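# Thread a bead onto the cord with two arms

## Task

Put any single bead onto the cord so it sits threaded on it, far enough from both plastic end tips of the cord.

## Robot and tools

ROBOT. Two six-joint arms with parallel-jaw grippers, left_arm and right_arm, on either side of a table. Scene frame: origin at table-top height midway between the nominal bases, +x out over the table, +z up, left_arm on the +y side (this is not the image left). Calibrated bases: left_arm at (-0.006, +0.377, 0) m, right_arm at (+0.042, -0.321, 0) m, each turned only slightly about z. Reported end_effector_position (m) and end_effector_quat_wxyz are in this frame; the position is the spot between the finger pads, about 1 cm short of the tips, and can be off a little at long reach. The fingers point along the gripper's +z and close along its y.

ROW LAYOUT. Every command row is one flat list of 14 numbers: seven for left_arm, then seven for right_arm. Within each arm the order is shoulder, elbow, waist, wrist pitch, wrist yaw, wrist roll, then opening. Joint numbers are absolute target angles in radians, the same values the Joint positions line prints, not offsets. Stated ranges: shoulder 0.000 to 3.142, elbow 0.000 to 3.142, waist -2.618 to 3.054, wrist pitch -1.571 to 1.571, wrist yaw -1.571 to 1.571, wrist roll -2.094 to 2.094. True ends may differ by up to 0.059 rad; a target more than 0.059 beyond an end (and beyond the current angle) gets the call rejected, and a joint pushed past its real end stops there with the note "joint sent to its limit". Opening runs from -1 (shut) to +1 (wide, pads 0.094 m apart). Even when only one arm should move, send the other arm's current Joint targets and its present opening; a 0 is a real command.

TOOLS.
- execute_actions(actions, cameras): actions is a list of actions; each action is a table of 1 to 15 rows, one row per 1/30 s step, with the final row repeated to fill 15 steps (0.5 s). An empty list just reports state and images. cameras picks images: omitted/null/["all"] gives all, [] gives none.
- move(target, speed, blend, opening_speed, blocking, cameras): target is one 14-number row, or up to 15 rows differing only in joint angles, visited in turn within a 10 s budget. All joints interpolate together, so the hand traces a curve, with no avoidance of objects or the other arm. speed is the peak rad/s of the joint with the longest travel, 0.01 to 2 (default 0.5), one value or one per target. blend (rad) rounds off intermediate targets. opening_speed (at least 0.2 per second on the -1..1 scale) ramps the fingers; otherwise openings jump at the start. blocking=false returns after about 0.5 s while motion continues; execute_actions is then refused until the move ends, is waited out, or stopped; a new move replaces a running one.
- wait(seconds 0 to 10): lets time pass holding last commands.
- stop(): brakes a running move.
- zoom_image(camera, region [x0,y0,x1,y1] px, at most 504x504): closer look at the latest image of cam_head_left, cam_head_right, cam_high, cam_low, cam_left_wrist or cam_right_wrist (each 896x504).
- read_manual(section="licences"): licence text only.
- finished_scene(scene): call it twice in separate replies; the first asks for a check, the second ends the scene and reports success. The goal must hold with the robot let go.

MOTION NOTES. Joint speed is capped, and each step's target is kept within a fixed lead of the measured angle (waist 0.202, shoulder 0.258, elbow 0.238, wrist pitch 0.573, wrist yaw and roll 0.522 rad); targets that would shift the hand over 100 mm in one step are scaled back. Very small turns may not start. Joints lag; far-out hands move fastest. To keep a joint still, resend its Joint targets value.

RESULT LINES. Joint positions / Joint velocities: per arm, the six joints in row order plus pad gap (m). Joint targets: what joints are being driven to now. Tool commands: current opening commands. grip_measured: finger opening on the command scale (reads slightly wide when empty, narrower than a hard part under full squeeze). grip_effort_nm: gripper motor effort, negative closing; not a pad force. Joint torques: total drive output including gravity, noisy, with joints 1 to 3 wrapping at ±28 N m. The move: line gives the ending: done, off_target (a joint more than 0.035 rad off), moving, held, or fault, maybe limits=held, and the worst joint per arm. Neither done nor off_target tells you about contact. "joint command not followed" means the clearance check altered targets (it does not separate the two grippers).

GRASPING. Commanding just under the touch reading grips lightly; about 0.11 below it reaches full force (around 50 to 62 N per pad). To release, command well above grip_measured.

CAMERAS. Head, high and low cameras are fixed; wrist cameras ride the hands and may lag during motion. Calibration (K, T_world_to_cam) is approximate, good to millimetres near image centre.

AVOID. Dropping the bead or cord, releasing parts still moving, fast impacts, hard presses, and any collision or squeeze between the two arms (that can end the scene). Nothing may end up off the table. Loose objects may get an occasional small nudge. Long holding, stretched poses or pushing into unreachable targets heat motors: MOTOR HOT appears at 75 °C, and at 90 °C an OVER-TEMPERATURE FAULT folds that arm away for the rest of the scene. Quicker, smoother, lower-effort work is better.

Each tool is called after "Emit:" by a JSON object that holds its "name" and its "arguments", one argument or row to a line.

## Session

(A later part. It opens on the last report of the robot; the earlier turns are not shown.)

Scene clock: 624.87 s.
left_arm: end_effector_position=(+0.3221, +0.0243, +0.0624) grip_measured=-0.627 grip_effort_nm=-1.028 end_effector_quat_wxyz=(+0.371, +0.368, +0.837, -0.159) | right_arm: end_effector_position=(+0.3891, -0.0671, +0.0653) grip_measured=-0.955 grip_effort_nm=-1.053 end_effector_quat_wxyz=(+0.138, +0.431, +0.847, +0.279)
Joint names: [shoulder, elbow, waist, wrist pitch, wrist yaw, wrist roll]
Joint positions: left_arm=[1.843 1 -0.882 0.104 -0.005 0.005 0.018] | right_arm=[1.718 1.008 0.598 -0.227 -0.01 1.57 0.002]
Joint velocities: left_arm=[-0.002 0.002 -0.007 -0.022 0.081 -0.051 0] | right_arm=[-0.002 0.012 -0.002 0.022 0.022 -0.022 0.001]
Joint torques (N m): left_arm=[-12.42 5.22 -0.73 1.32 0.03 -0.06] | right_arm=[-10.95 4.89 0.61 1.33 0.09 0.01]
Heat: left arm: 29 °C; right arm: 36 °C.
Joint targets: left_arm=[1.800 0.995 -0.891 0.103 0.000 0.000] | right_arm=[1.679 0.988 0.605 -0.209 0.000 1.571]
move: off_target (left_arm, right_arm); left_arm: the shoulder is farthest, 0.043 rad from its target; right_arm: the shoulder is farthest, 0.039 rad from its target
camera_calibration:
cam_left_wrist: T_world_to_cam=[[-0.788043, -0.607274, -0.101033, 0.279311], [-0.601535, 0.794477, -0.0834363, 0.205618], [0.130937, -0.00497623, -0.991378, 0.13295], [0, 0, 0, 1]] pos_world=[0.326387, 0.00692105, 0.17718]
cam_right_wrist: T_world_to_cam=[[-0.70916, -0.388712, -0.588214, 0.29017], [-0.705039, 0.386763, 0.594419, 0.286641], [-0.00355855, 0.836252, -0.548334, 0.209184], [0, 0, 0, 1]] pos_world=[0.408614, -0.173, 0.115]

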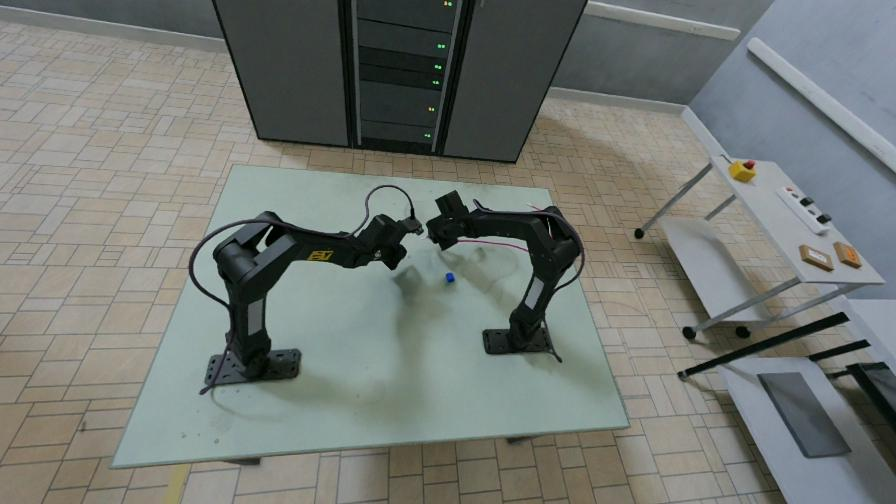

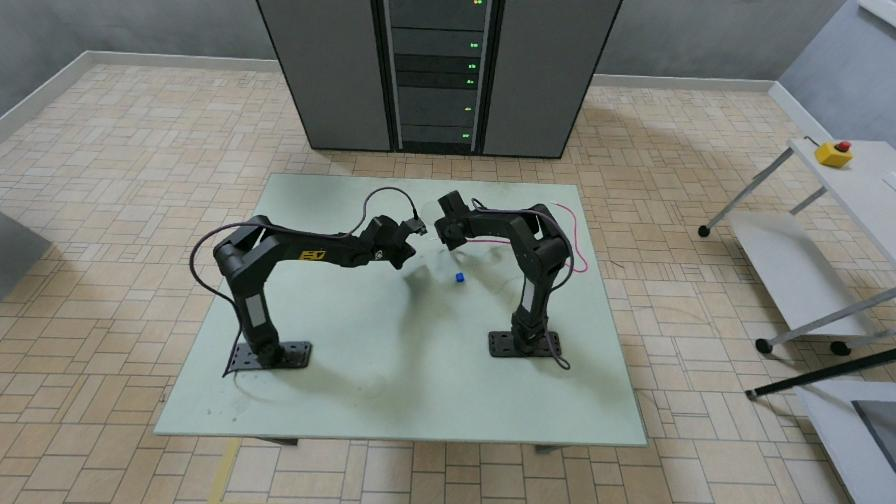

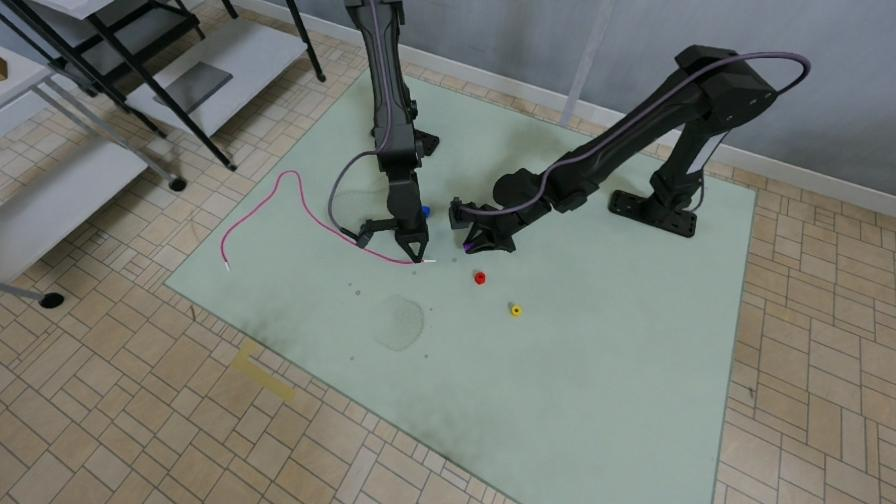

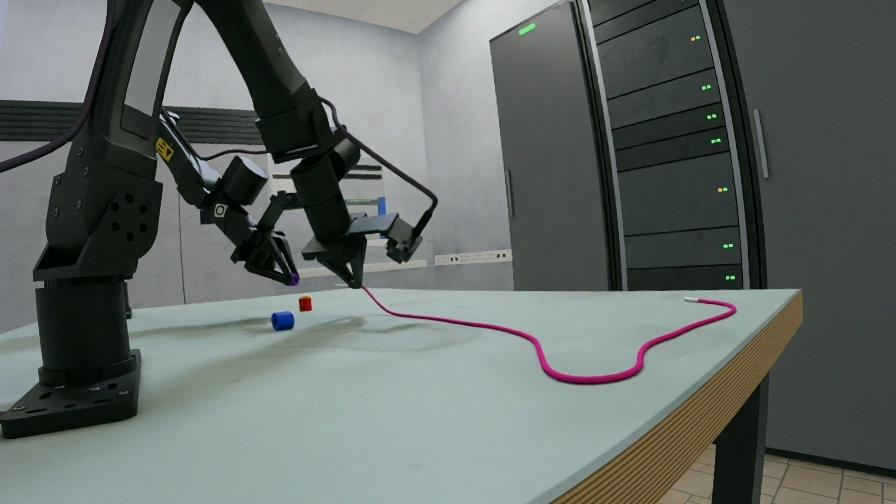

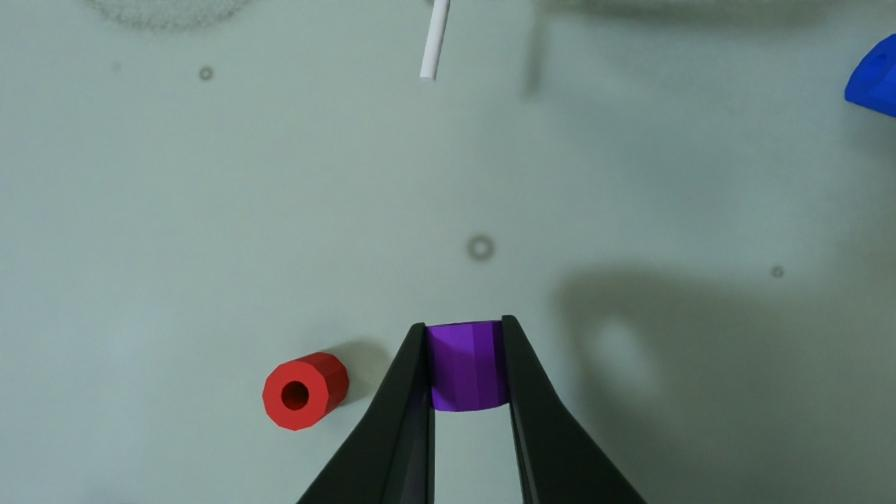

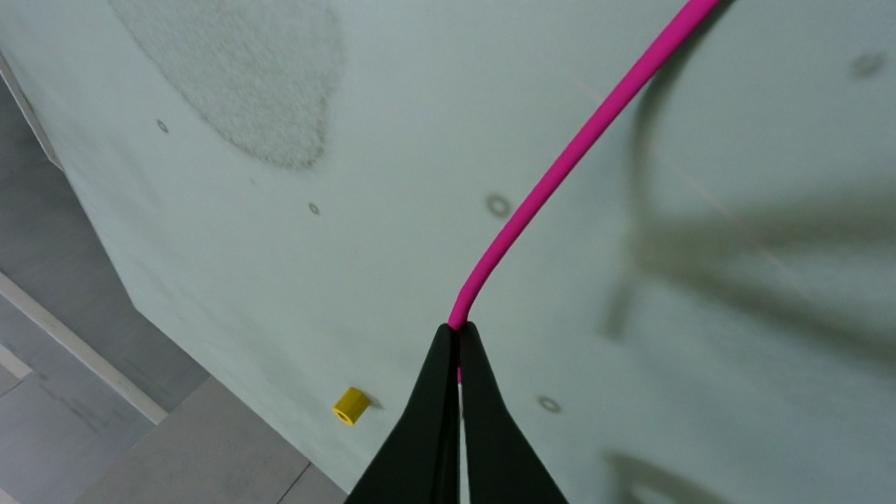

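Emit:
{"name": "move", "arguments": {
  "target": [1.80,0.9955,-0.891,0.1032,0,0,-0.75,1.6846,1.0435,0.520,-0.2589,-0.19,1.332,-1],
  "speed": 0.3,
  "cameras": ["cam_low","cam_left_wrist","cam_high"]
}}

Emit:
{"name": "zoom_image", "arguments": {
  "camera": "cam_low",
  "region": [260, 220, 400, 330]
}}

Emit:
{"name": "zoom_image", "arguments": {
  "camera": "cam_left_wrist",
  "region": [300, 0, 650, 440]
}}

Scene clock: 666.17 s.
left_arm: end_effector_position=(+0.3221, +0.0243, +0.0624) grip_measured=-0.627 grip_effort_nm=-1.033 end_effector_quat_wxyz=(+0.371, +0.368, +0.837, -0.159) | right_arm: end_effector_position=(+0.3861, -0.0686, +0.0657) grip_measured=-0.955 grip_effort_nm=-1.053 end_effector_quat_wxyz=(+0.106, +0.338, +0.886, +0.298)
Joint names: [shoulder, elbow, waist, wrist pitch, wrist yaw, wrist roll]
Joint positions: left_arm=[1.843 1 -0.882 0.104 -0.005 0.005 0.018] | right_arm=[1.718 1.008 0.527 -0.241 -0.185 1.343 0.002]
Joint velocities: left_arm=[0.012 0.007 -0.012 0.066 0.022 0.007 0.001] | right_arm=[-0.012 0.002 0.002 -0.007 -0.022 -0.007 -0.001]
Joint torques (N m): left_arm=[-12.44 5.2 -0.73 1.32 0.03 -0.06] | right_arm=[-10.45 9.09 -0.61 0.95 -0.18 -0.1]
Heat: left arm: 28 °C; right arm: 31 °C.
Joint targets: left_arm=[1.800 0.995 -0.891 0.103 0.000 0.000] | right_arm=[1.685 1.043 0.520 -0.259 -0.190 1.332]
move: off_target (left_arm, right_arm); left_arm: the shoulder is farthest, 0.043 rad from its target; right_arm: the elbow is farthest, 0.036 rad from its target
camera_calibration:
cam_left_wrist: T_world_to_cam=[[-0.788043, -0.607274, -0.101033, 0.279311], [-0.601535, 0.794477, -0.0834363, 0.205618], [0.130937, -0.00497623, -0.991378, 0.13295], [0, 0, 0, 1]] pos_world=[0.326387, 0.00692105, 0.17718]
Images, in order (width x height): cam_high 896x504, cam_low 896x504, cam_left_wrist 896x504.

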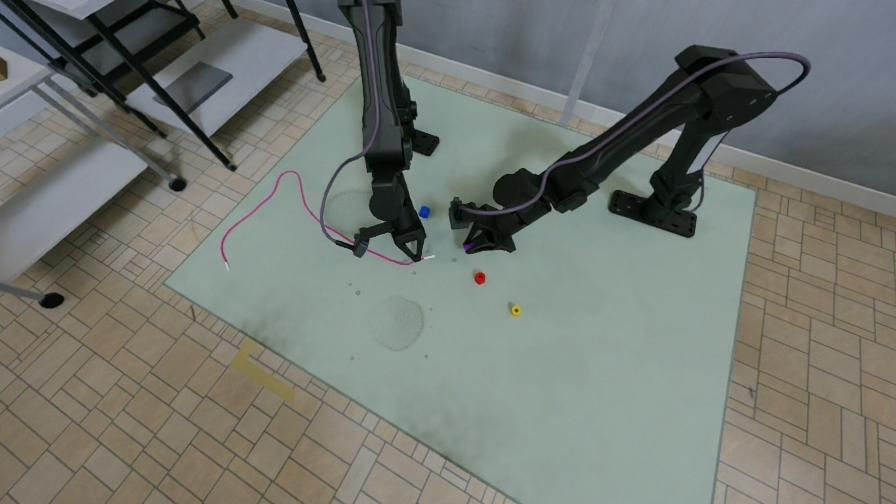

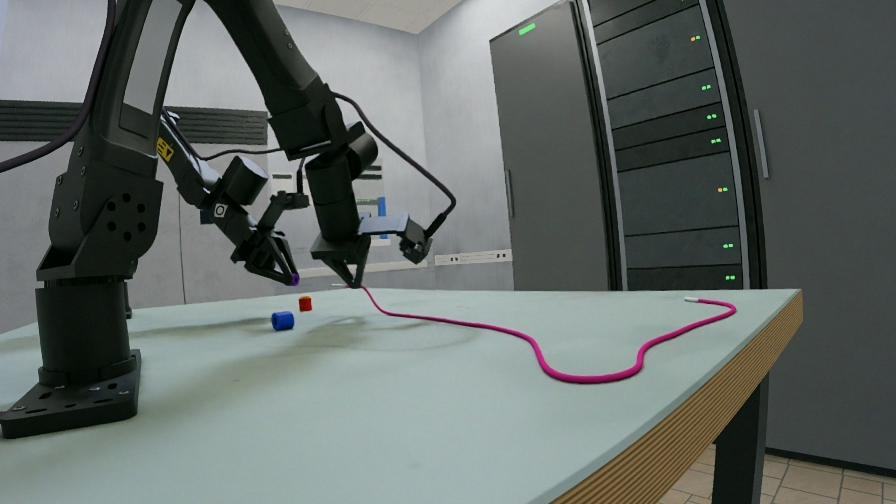

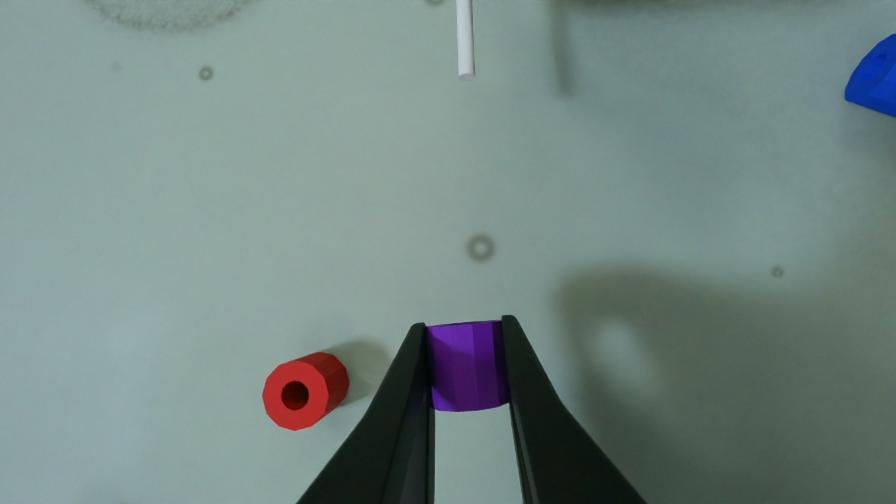

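Scaled by 3.600 from the camera's 896x504 image, which has a finer 1280x720 frame.

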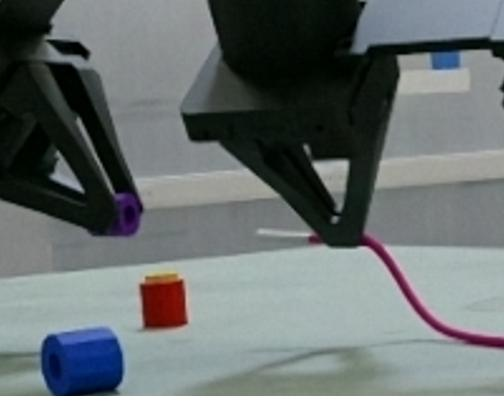

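Scaled by 1.145 from the camera's 896x504 image, which has a finer 1280x720 frame.

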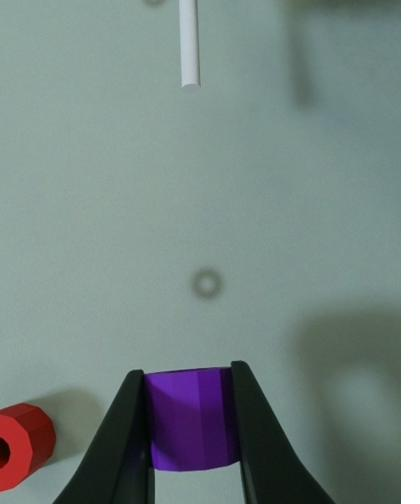

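Emit:
{"name": "move", "arguments": {
  "target": [1.80,0.9955,-0.891,0.1032,0,0,-0.75,1.675,1.095,0.520,-0.315,-0.19,1.332,-1],
  "speed": 0.2,
  "cameras": ["cam_low","cam_left_wrist"]
}}

Emit:
{"name": "zoom_image", "arguments": {
  "camera": "cam_low",
  "region": [260, 200, 400, 330]
}}

Emit:
{"name": "zoom_image", "arguments": {
  "camera": "cam_left_wrist",
  "region": [346, 0, 566, 360]
}}

Scene clock: 705.47 s.
left_arm: end_effector_position=(+0.3221, +0.0243, +0.0624) grip_measured=-0.627 grip_effort_nm=-1.028 end_effector_quat_wxyz=(+0.371, +0.368, +0.837, -0.159) | right_arm: end_effector_position=(+0.3892, -0.0663, +0.0781) grip_measured=-0.955 grip_effort_nm=-1.053 end_effector_quat_wxyz=(+0.105, +0.338, +0.887, +0.298)
Joint names: [shoulder, elbow, waist, wrist pitch, wrist yaw, wrist roll]
Joint positions: left_arm=[1.843 1 -0.882 0.104 -0.005 0.005 0.018] | right_arm=[1.712 1.056 0.527 -0.297 -0.186 1.342 0.002]
Joint velocities: left_arm=[0.017 -0.007 -0.007 0.007 -0.022 -0.007 0] | right_arm=[-0.002 -0.002 -0.007 0.022 -0.007 -0.051 -0.001]
Joint torques (N m): left_arm=[-12.42 5.2 -0.72 1.32 0.02 -0.06] | right_arm=[-10.88 9.59 -0.66 0.94 -0.14 -0.09]
Heat: left arm: 29 °C; right arm: 31 °C.
Joint targets: left_arm=[1.800 0.995 -0.891 0.103 0.000 0.000] | right_arm=[1.675 1.095 0.520 -0.315 -0.190 1.332]
move: off_target (left_arm, right_arm); left_arm: the shoulder is farthest, 0.043 rad from its target; right_arm: the elbow is farthest, 0.039 rad from its target
camera_calibration:
cam_left_wrist: T_world_to_cam=[[-0.788043, -0.607274, -0.101033, 0.279311], [-0.601535, 0.794477, -0.0834363, 0.205618], [0.130937, -0.00497623, -0.991378, 0.13295], [0, 0, 0, 1]] pos_world=[0.326387, 0.00692105, 0.17718]
Images, in order (width x height): cam_low 896x504, cam_left_wrist 896x504.

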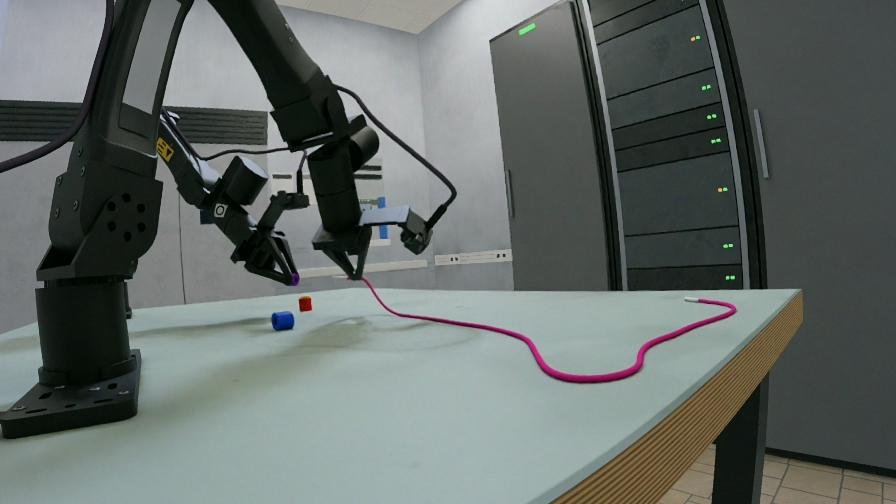

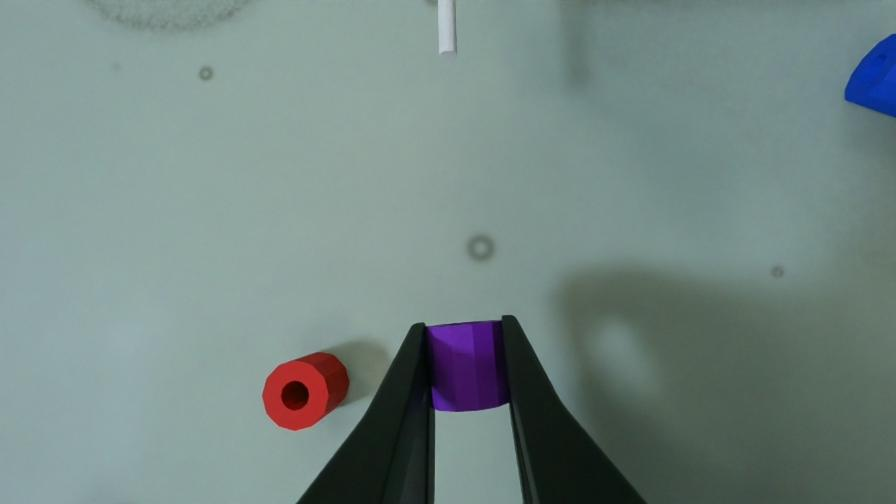

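Scaled by 3.600 from the camera's 896x504 image, which has a finer 1280x720 frame.

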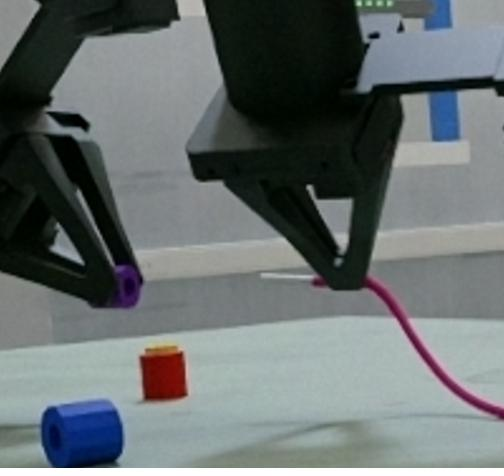

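Scaled by 1.400 from the camera's 896x504 image, which has a finer 1280x720 frame.

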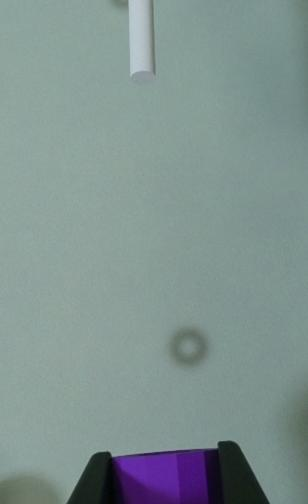

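Emit:
{"name": "move", "arguments": {
  "target": [1.80,0.9955,-0.891,0.1032,0,0,-0.75,1.654,1.06,0.690,-0.286,-0.09,1.475,-1],
  "speed": 0.15,
  "cameras": ["cam_low","cam_left_wrist"]
}}

Emit:
{"name": "zoom_image", "arguments": {
  "camera": "cam_low",
  "region": [260, 220, 360, 320]
}}

Emit:
{"name": "zoom_image", "arguments": {
  "camera": "cam_left_wrist",
  "region": [346, 160, 566, 420]
}}

Scene clock: 754.40 s.
left_arm: end_effector_position=(+0.3221, +0.0243, +0.0624) grip_measured=-0.627 grip_effort_nm=-1.023 end_effector_quat_wxyz=(+0.371, +0.368, +0.837, -0.159) | right_arm: end_effector_position=(+0.3554, -0.0244, +0.0842) grip_measured=-0.955 grip_effort_nm=-1.053 end_effector_quat_wxyz=(+0.099, +0.337, +0.887, +0.300)
Joint names: [shoulder, elbow, waist, wrist pitch, wrist yaw, wrist roll]
Joint positions: left_arm=[1.843 1 -0.882 0.104 -0.005 0.005 0.018] | right_arm=[1.692 1.056 0.685 -0.298 -0.106 1.474 0.002]
Joint velocities: left_arm=[-0.007 -0.002 0.012 -0.037 -0.007 -0.066 0] | right_arm=[-0.017 0.007 -0.002 0.037 -0.051 0.022 0]
Joint torques (N m): left_arm=[-12.42 5.22 -0.72 1.32 0.03 -0.06] | right_arm=[-10.81 6.89 0.49 1.27 0.1 0.02]
Heat: left arm: 29 °C; right arm: 32 °C.
Joint targets: left_arm=[1.800 0.995 -0.891 0.103 0.000 0.000] | right_arm=[1.654 1.060 0.690 -0.286 -0.090 1.475]
move: off_target (left_arm, right_arm); left_arm: the shoulder is farthest, 0.043 rad from its target; right_arm: the shoulder is farthest, 0.038 rad from its target
camera_calibration:
cam_left_wrist: T_world_to_cam=[[-0.788043, -0.607274, -0.101033, 0.279311], [-0.601535, 0.794477, -0.0834363, 0.205618], [0.130937, -0.00497623, -0.991378, 0.13295], [0, 0, 0, 1]] pos_world=[0.326387, 0.00692105, 0.17718]
Images, in order (width x height): cam_low 896x504, cam_left_wrist 896x504.

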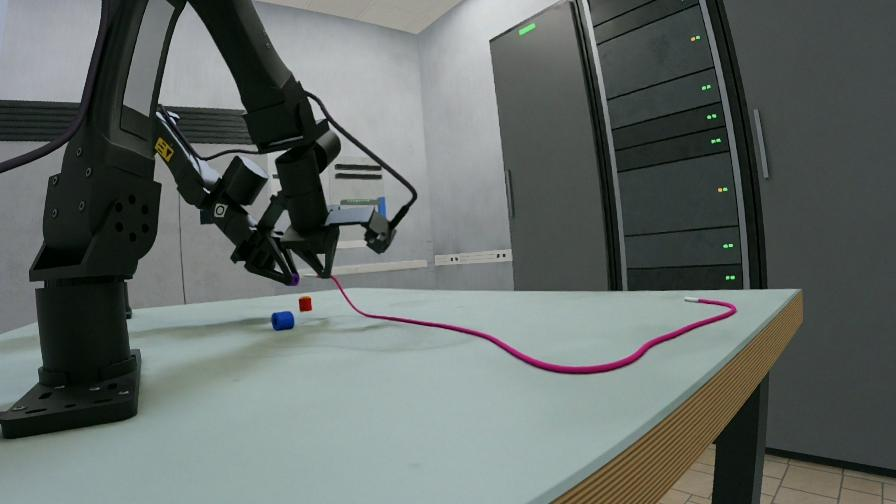

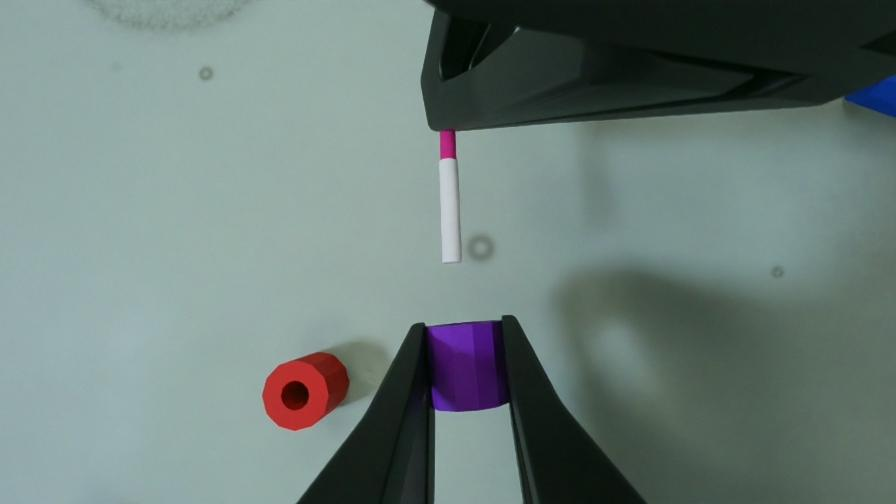

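Scaled by 5.040 from the camera's 896x504 image, which has a finer 1280x720 frame.

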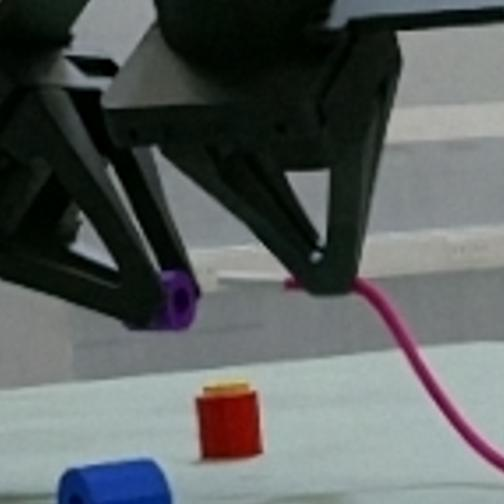

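Scaled by 1.938 from the camera's 896x504 image, which has a finer 1280x720 frame.

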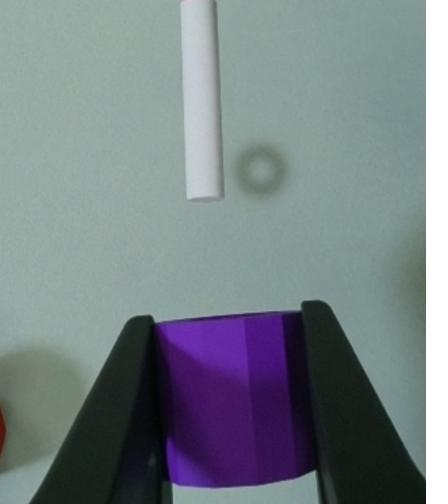

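Emit:
{"name": "execute_actions", "arguments": {
  "actions": [],
  "cameras": ["cam_high","cam_head_right","cam_head_left"]
}}

Emit:
{"name": "zoom_image", "arguments": {
  "camera": "cam_high",
  "region": [300, 150, 600, 400]
}}

Emit:
{"name": "zoom_image", "arguments": {
  "camera": "cam_head_right",
  "region": [300, 50, 600, 300]
}}

Scene clock: 802.00 s.
left_arm: end_effector_position=(+0.3221, +0.0243, +0.0624) grip_measured=-0.627 grip_effort_nm=-1.033 end_effector_quat_wxyz=(+0.371, +0.368, +0.837, -0.159) | right_arm: end_effector_position=(+0.3556, -0.0246, +0.0842) grip_measured=-0.955 grip_effort_nm=-1.057 end_effector_quat_wxyz=(+0.099, +0.338, +0.886, +0.300)
Joint names: [shoulder, elbow, waist, wrist pitch, wrist yaw, wrist roll]
Joint positions: left_arm=[1.843 1 -0.882 0.104 -0.005 0.005 0.018] | right_arm=[1.692 1.056 0.685 -0.298 -0.104 1.475 0.002]
Joint velocities: left_arm=[-0.017 -0.002 0.007 -0.066 -0.007 0.051 0] | right_arm=[0.012 -0.007 -0.012 0.022 -0.022 0.022 0]
Joint torques (N m): left_arm=[-12.42 5.22 -0.73 1.32 0.03 -0.06] | right_arm=[-10.8 6.86 0.53 1.29 0.08 -0.01]
Heat: left arm: 30 °C; right arm: 36 °C.
Joint targets: left_arm=[1.800 0.995 -0.891 0.103 0.000 0.000] | right_arm=[1.654 1.060 0.690 -0.286 -0.090 1.475]
Tool commands: left_gripper/opening=-0.75 right_gripper/opening=-1.0
Images, in order (width x height): cam_head_left 896x504, cam_head_right 896x504, cam_high 896x504.

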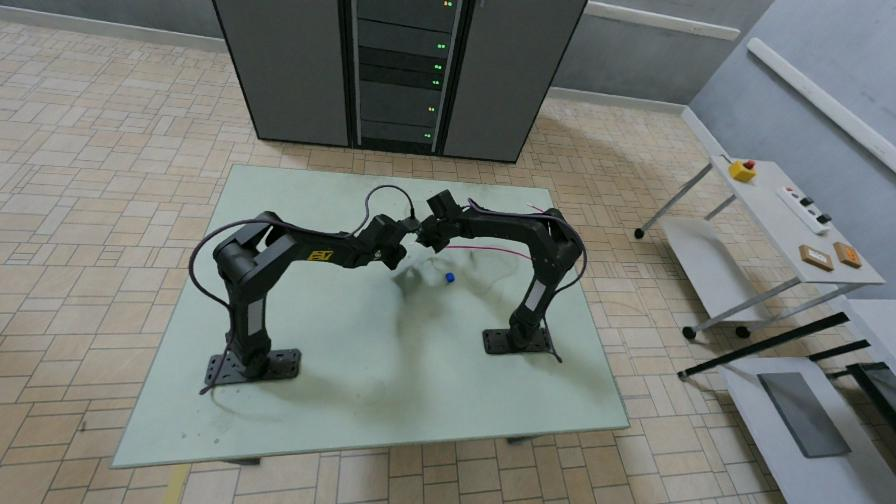

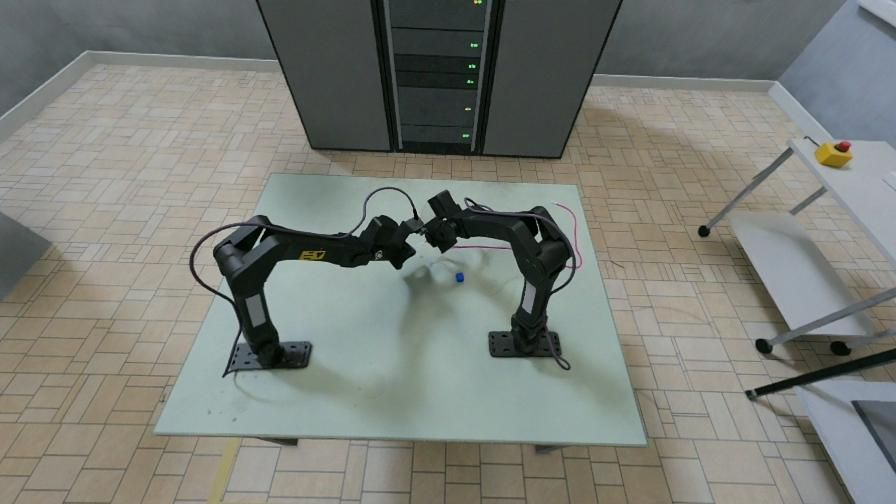

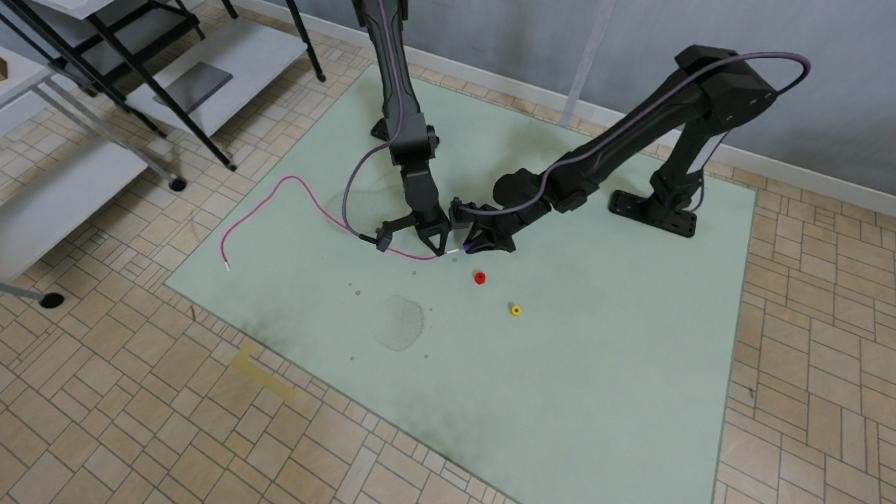

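Scaled by 1.680 from the camera's 896x504 image, which has a finer 1280x720 frame.

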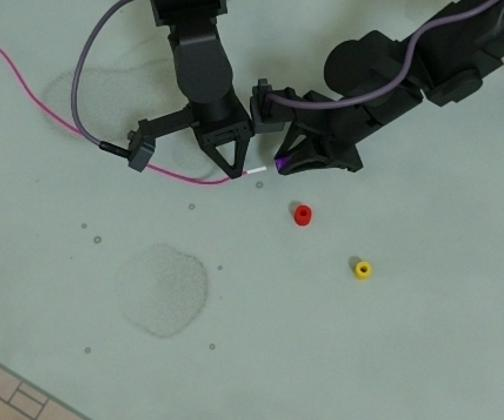

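Scaled by 1.680 from the camera's 896x504 image, which has a finer 1280x720 frame.

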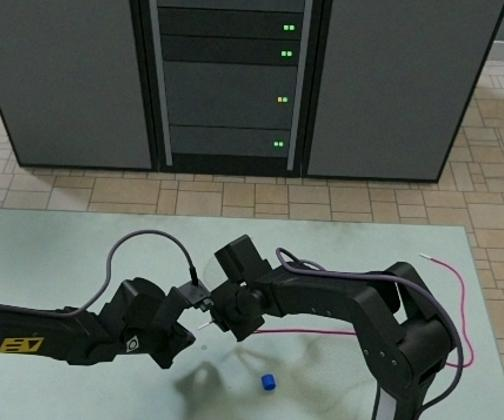

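Emit:
{"name": "move", "arguments": {
  "target": [1.80,0.9955,-0.891,0.1032,0,0,-0.75,1.571,0.74,0.662,0.25,0.005,1.375,-1],
  "speed": 0.3,
  "cameras": ["cam_high"]
}}

Emit:
{"name": "move", "arguments": {
  "target": [1.852,0.985,-0.707,0.187,0.466,-0.27,-0.75,1.571,0.74,0.662,0.25,0.005,1.375,-1],
  "speed": 0.25
}}

Emit:
{"name": "zoom_image", "arguments": {
  "camera": "cam_low",
  "region": [260, 220, 360, 320]
}}

Emit:
{"name": "zoom_image", "arguments": {
  "camera": "cam_left_wrist",
  "region": [346, 60, 566, 420]
}}

Emit:
{"name": "zoom_image", "arguments": {
  "camera": "cam_high",
  "region": [340, 150, 540, 320]
}}

Scene clock: 855.53 s.
left_arm: end_effector_position=(+0.3221, +0.0243, +0.0624) grip_measured=-0.627 grip_effort_nm=-1.033 end_effector_quat_wxyz=(+0.371, +0.368, +0.837, -0.159) | right_arm: end_effector_position=(+0.3761, -0.0372, +0.0943) grip_measured=-0.955 grip_effort_nm=-1.057 end_effector_quat_wxyz=(+0.227, +0.298, +0.838, +0.398)
Joint names: [shoulder, elbow, waist, wrist pitch, wrist yaw, wrist roll]
Joint positions: left_arm=[1.843 1 -0.882 0.104 -0.005 0.005 0.018] | right_arm=[1.607 0.76 0.671 0.228 -0.01 1.387 0.002]
Joint velocities: left_arm=[0.007 -0.017 0.017 0.022 0.081 -0.022 0] | right_arm=[-0.022 0.002 0.002 -0.095 0.022 0.066 0.001]
Joint torques (N m): left_arm=[-12.42 5.23 -0.72 1.32 0.03 -0.06] | right_arm=[-9.57 4.9 -0.72 1.77 0.14 -0.09]
Heat: left arm: 30 °C; right arm: 36 °C.
Joint targets: left_arm=[1.800 0.995 -0.891 0.103 0.000 0.000] | right_arm=[1.571 0.740 0.662 0.250 0.005 1.375]
move: off_target (left_arm, right_arm); left_arm: the shoulder is farthest, 0.043 rad from its target; right_arm: the shoulder is farthest, 0.036 rad from its target
Images, in order (width x height): cam_high 896x504.

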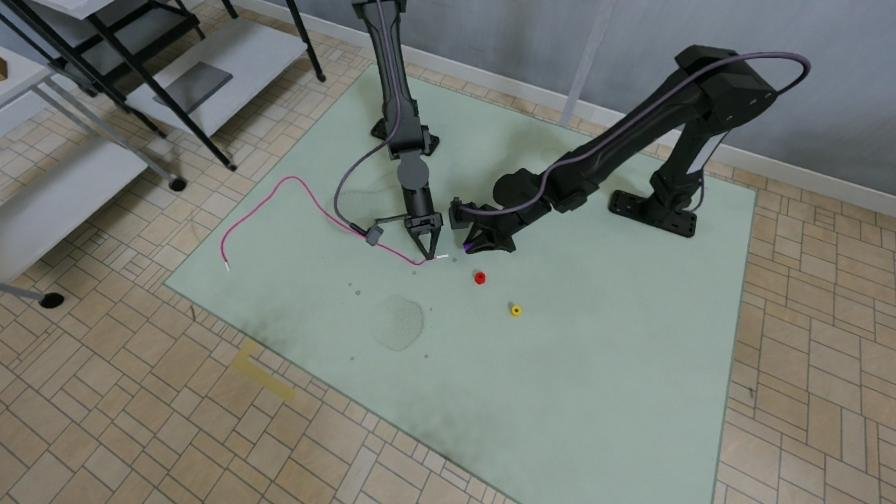

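Scene clock: 858.07 s.
left_arm: end_effector_position=(+0.3231, +0.0255, +0.0821) grip_measured=-0.627 grip_effort_nm=-1.028 end_effector_quat_wxyz=(+0.283, +0.265, +0.845, -0.368) | right_arm: end_effector_position=(+0.3763, -0.0372, +0.0945) grip_measured=-0.955 grip_effort_nm=-1.053 end_effector_quat_wxyz=(+0.228, +0.298, +0.837, +0.398)
Joint names: [shoulder, elbow, waist, wrist pitch, wrist yaw, wrist roll]
Joint positions: left_arm=[1.843 0.991 -0.714 0.167 0.454 -0.268 0.018] | right_arm=[1.607 0.76 0.671 0.229 -0.009 1.387 0.002]
Joint velocities: left_arm=[-0.012 0.007 -0.012 -0.037 -0.007 -0.051 0] | right_arm=[0.002 -0.002 0.002 0.066 -0.037 0.022 0]
Joint torques (N m): left_arm=[-7.84 5.11 0.57 1.49 0.22 -0.02] | right_arm=[-9.61 4.9 -0.73 1.77 0.11 -0.09]
Heat: left arm: 30 °C; right arm: 35 °C.
Joint targets: left_arm=[1.852 0.985 -0.707 0.187 0.466 -0.270] | right_arm=[1.571 0.740 0.662 0.250 0.005 1.375]
move: off_target (right_arm); right_arm: the shoulder is farthest, 0.036 rad from its target
camera_calibration:
cam_left_wrist: T_world_to_cam=[[-0.741635, -0.550748, 0.382955, 0.226619], [-0.638837, 0.754019, -0.152783, 0.225608], [-0.204611, -0.357955, -0.911045, 0.263185], [0, 0, 0, 1]] pos_world=[0.366045, 0.0489055, 0.187457]
cam_right_wrist: T_world_to_cam=[[-0.388701, -0.434556, -0.812448, 0.208821], [-0.921341, 0.177049, 0.3461, 0.345738], [-0.00655704, 0.883071, -0.469193, 0.19557], [0, 0, 0, 1]] pos_world=[0.400994, -0.14317, 0.141756]

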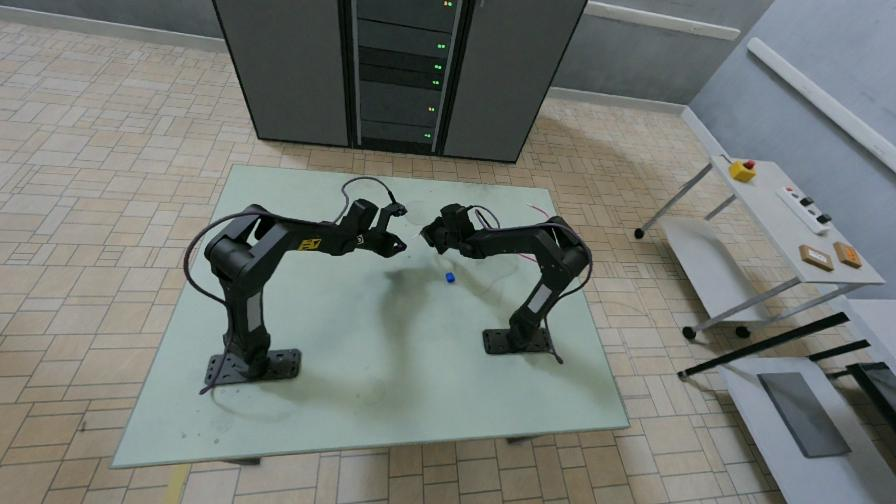

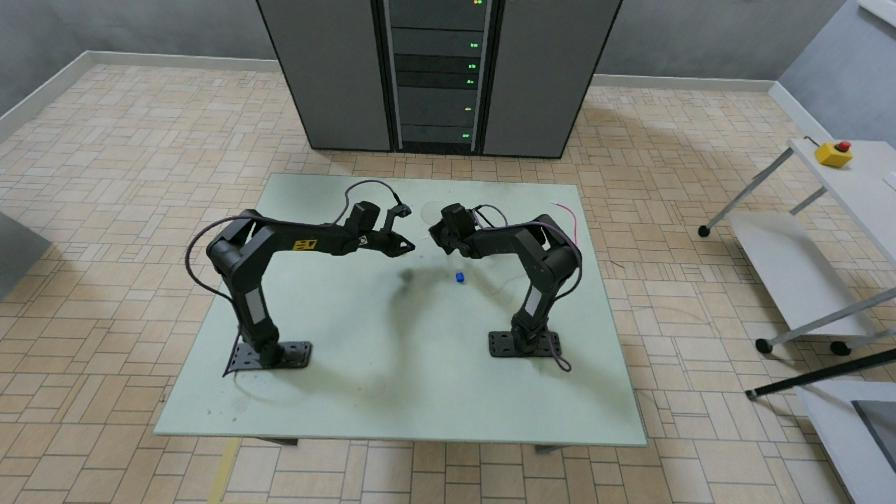

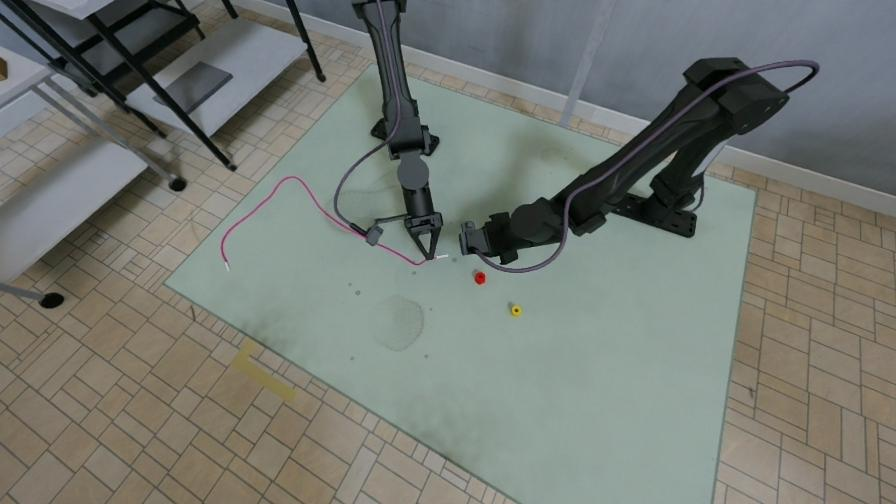

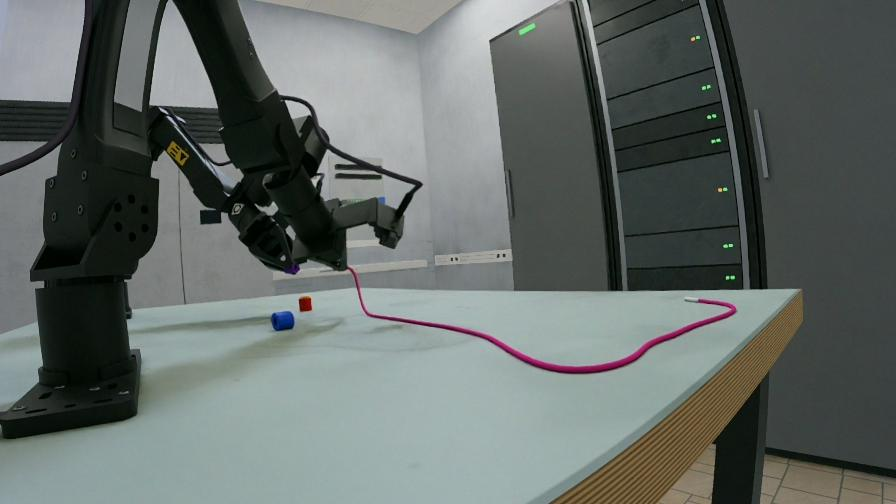

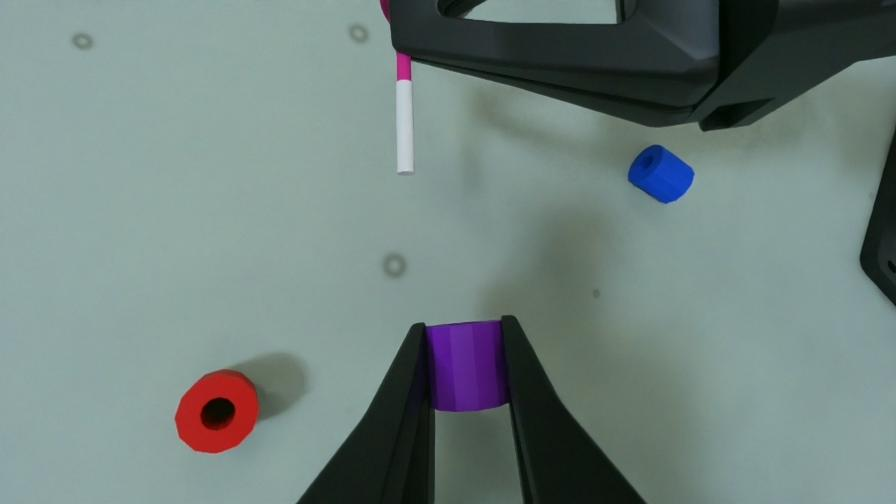

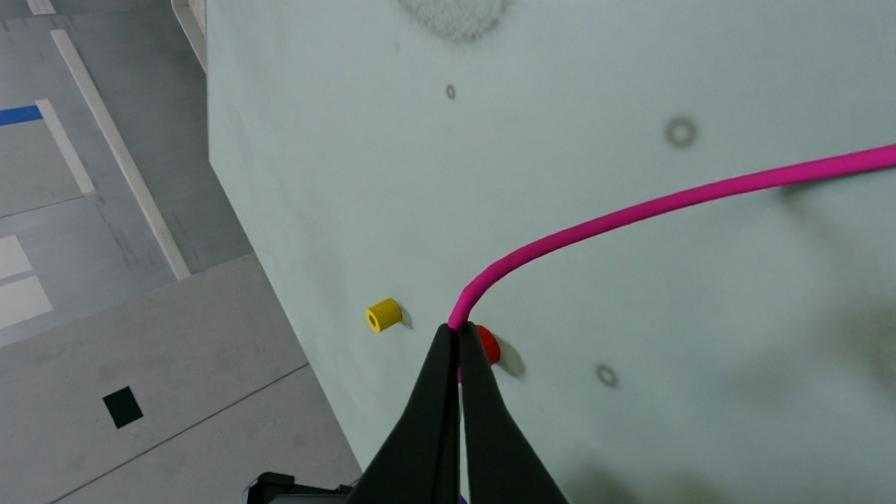

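Scaled by 5.040 from the camera's 896x504 image, which has a finer 1280x720 frame.

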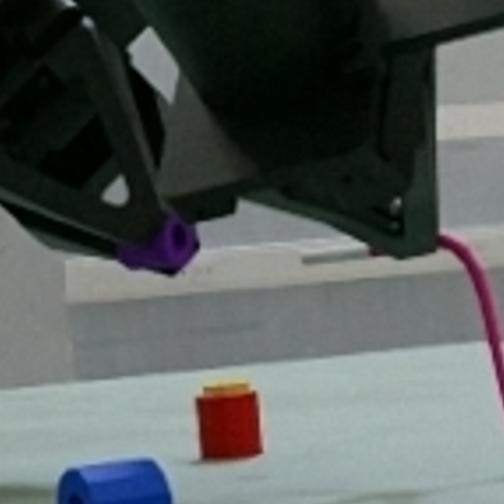

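Scaled by 1.400 from the camera's 896x504 image, which has a finer 1280x720 frame.

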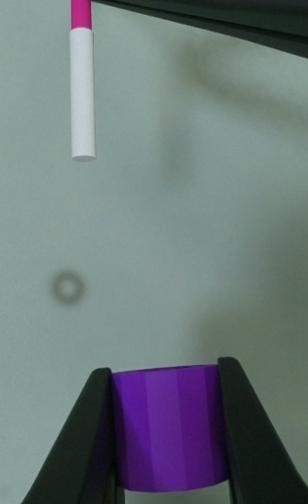

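Scaled by 2.520 from the camera's 896x504 image, which has a finer 1280x720 frame.

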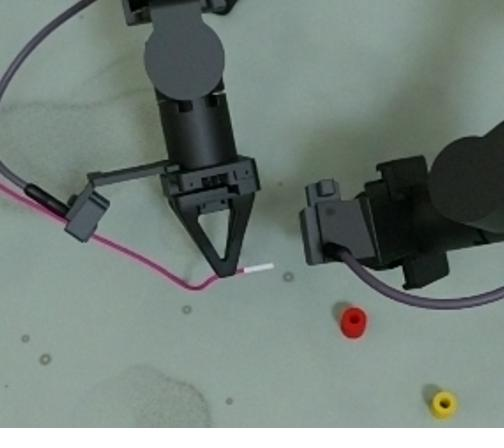

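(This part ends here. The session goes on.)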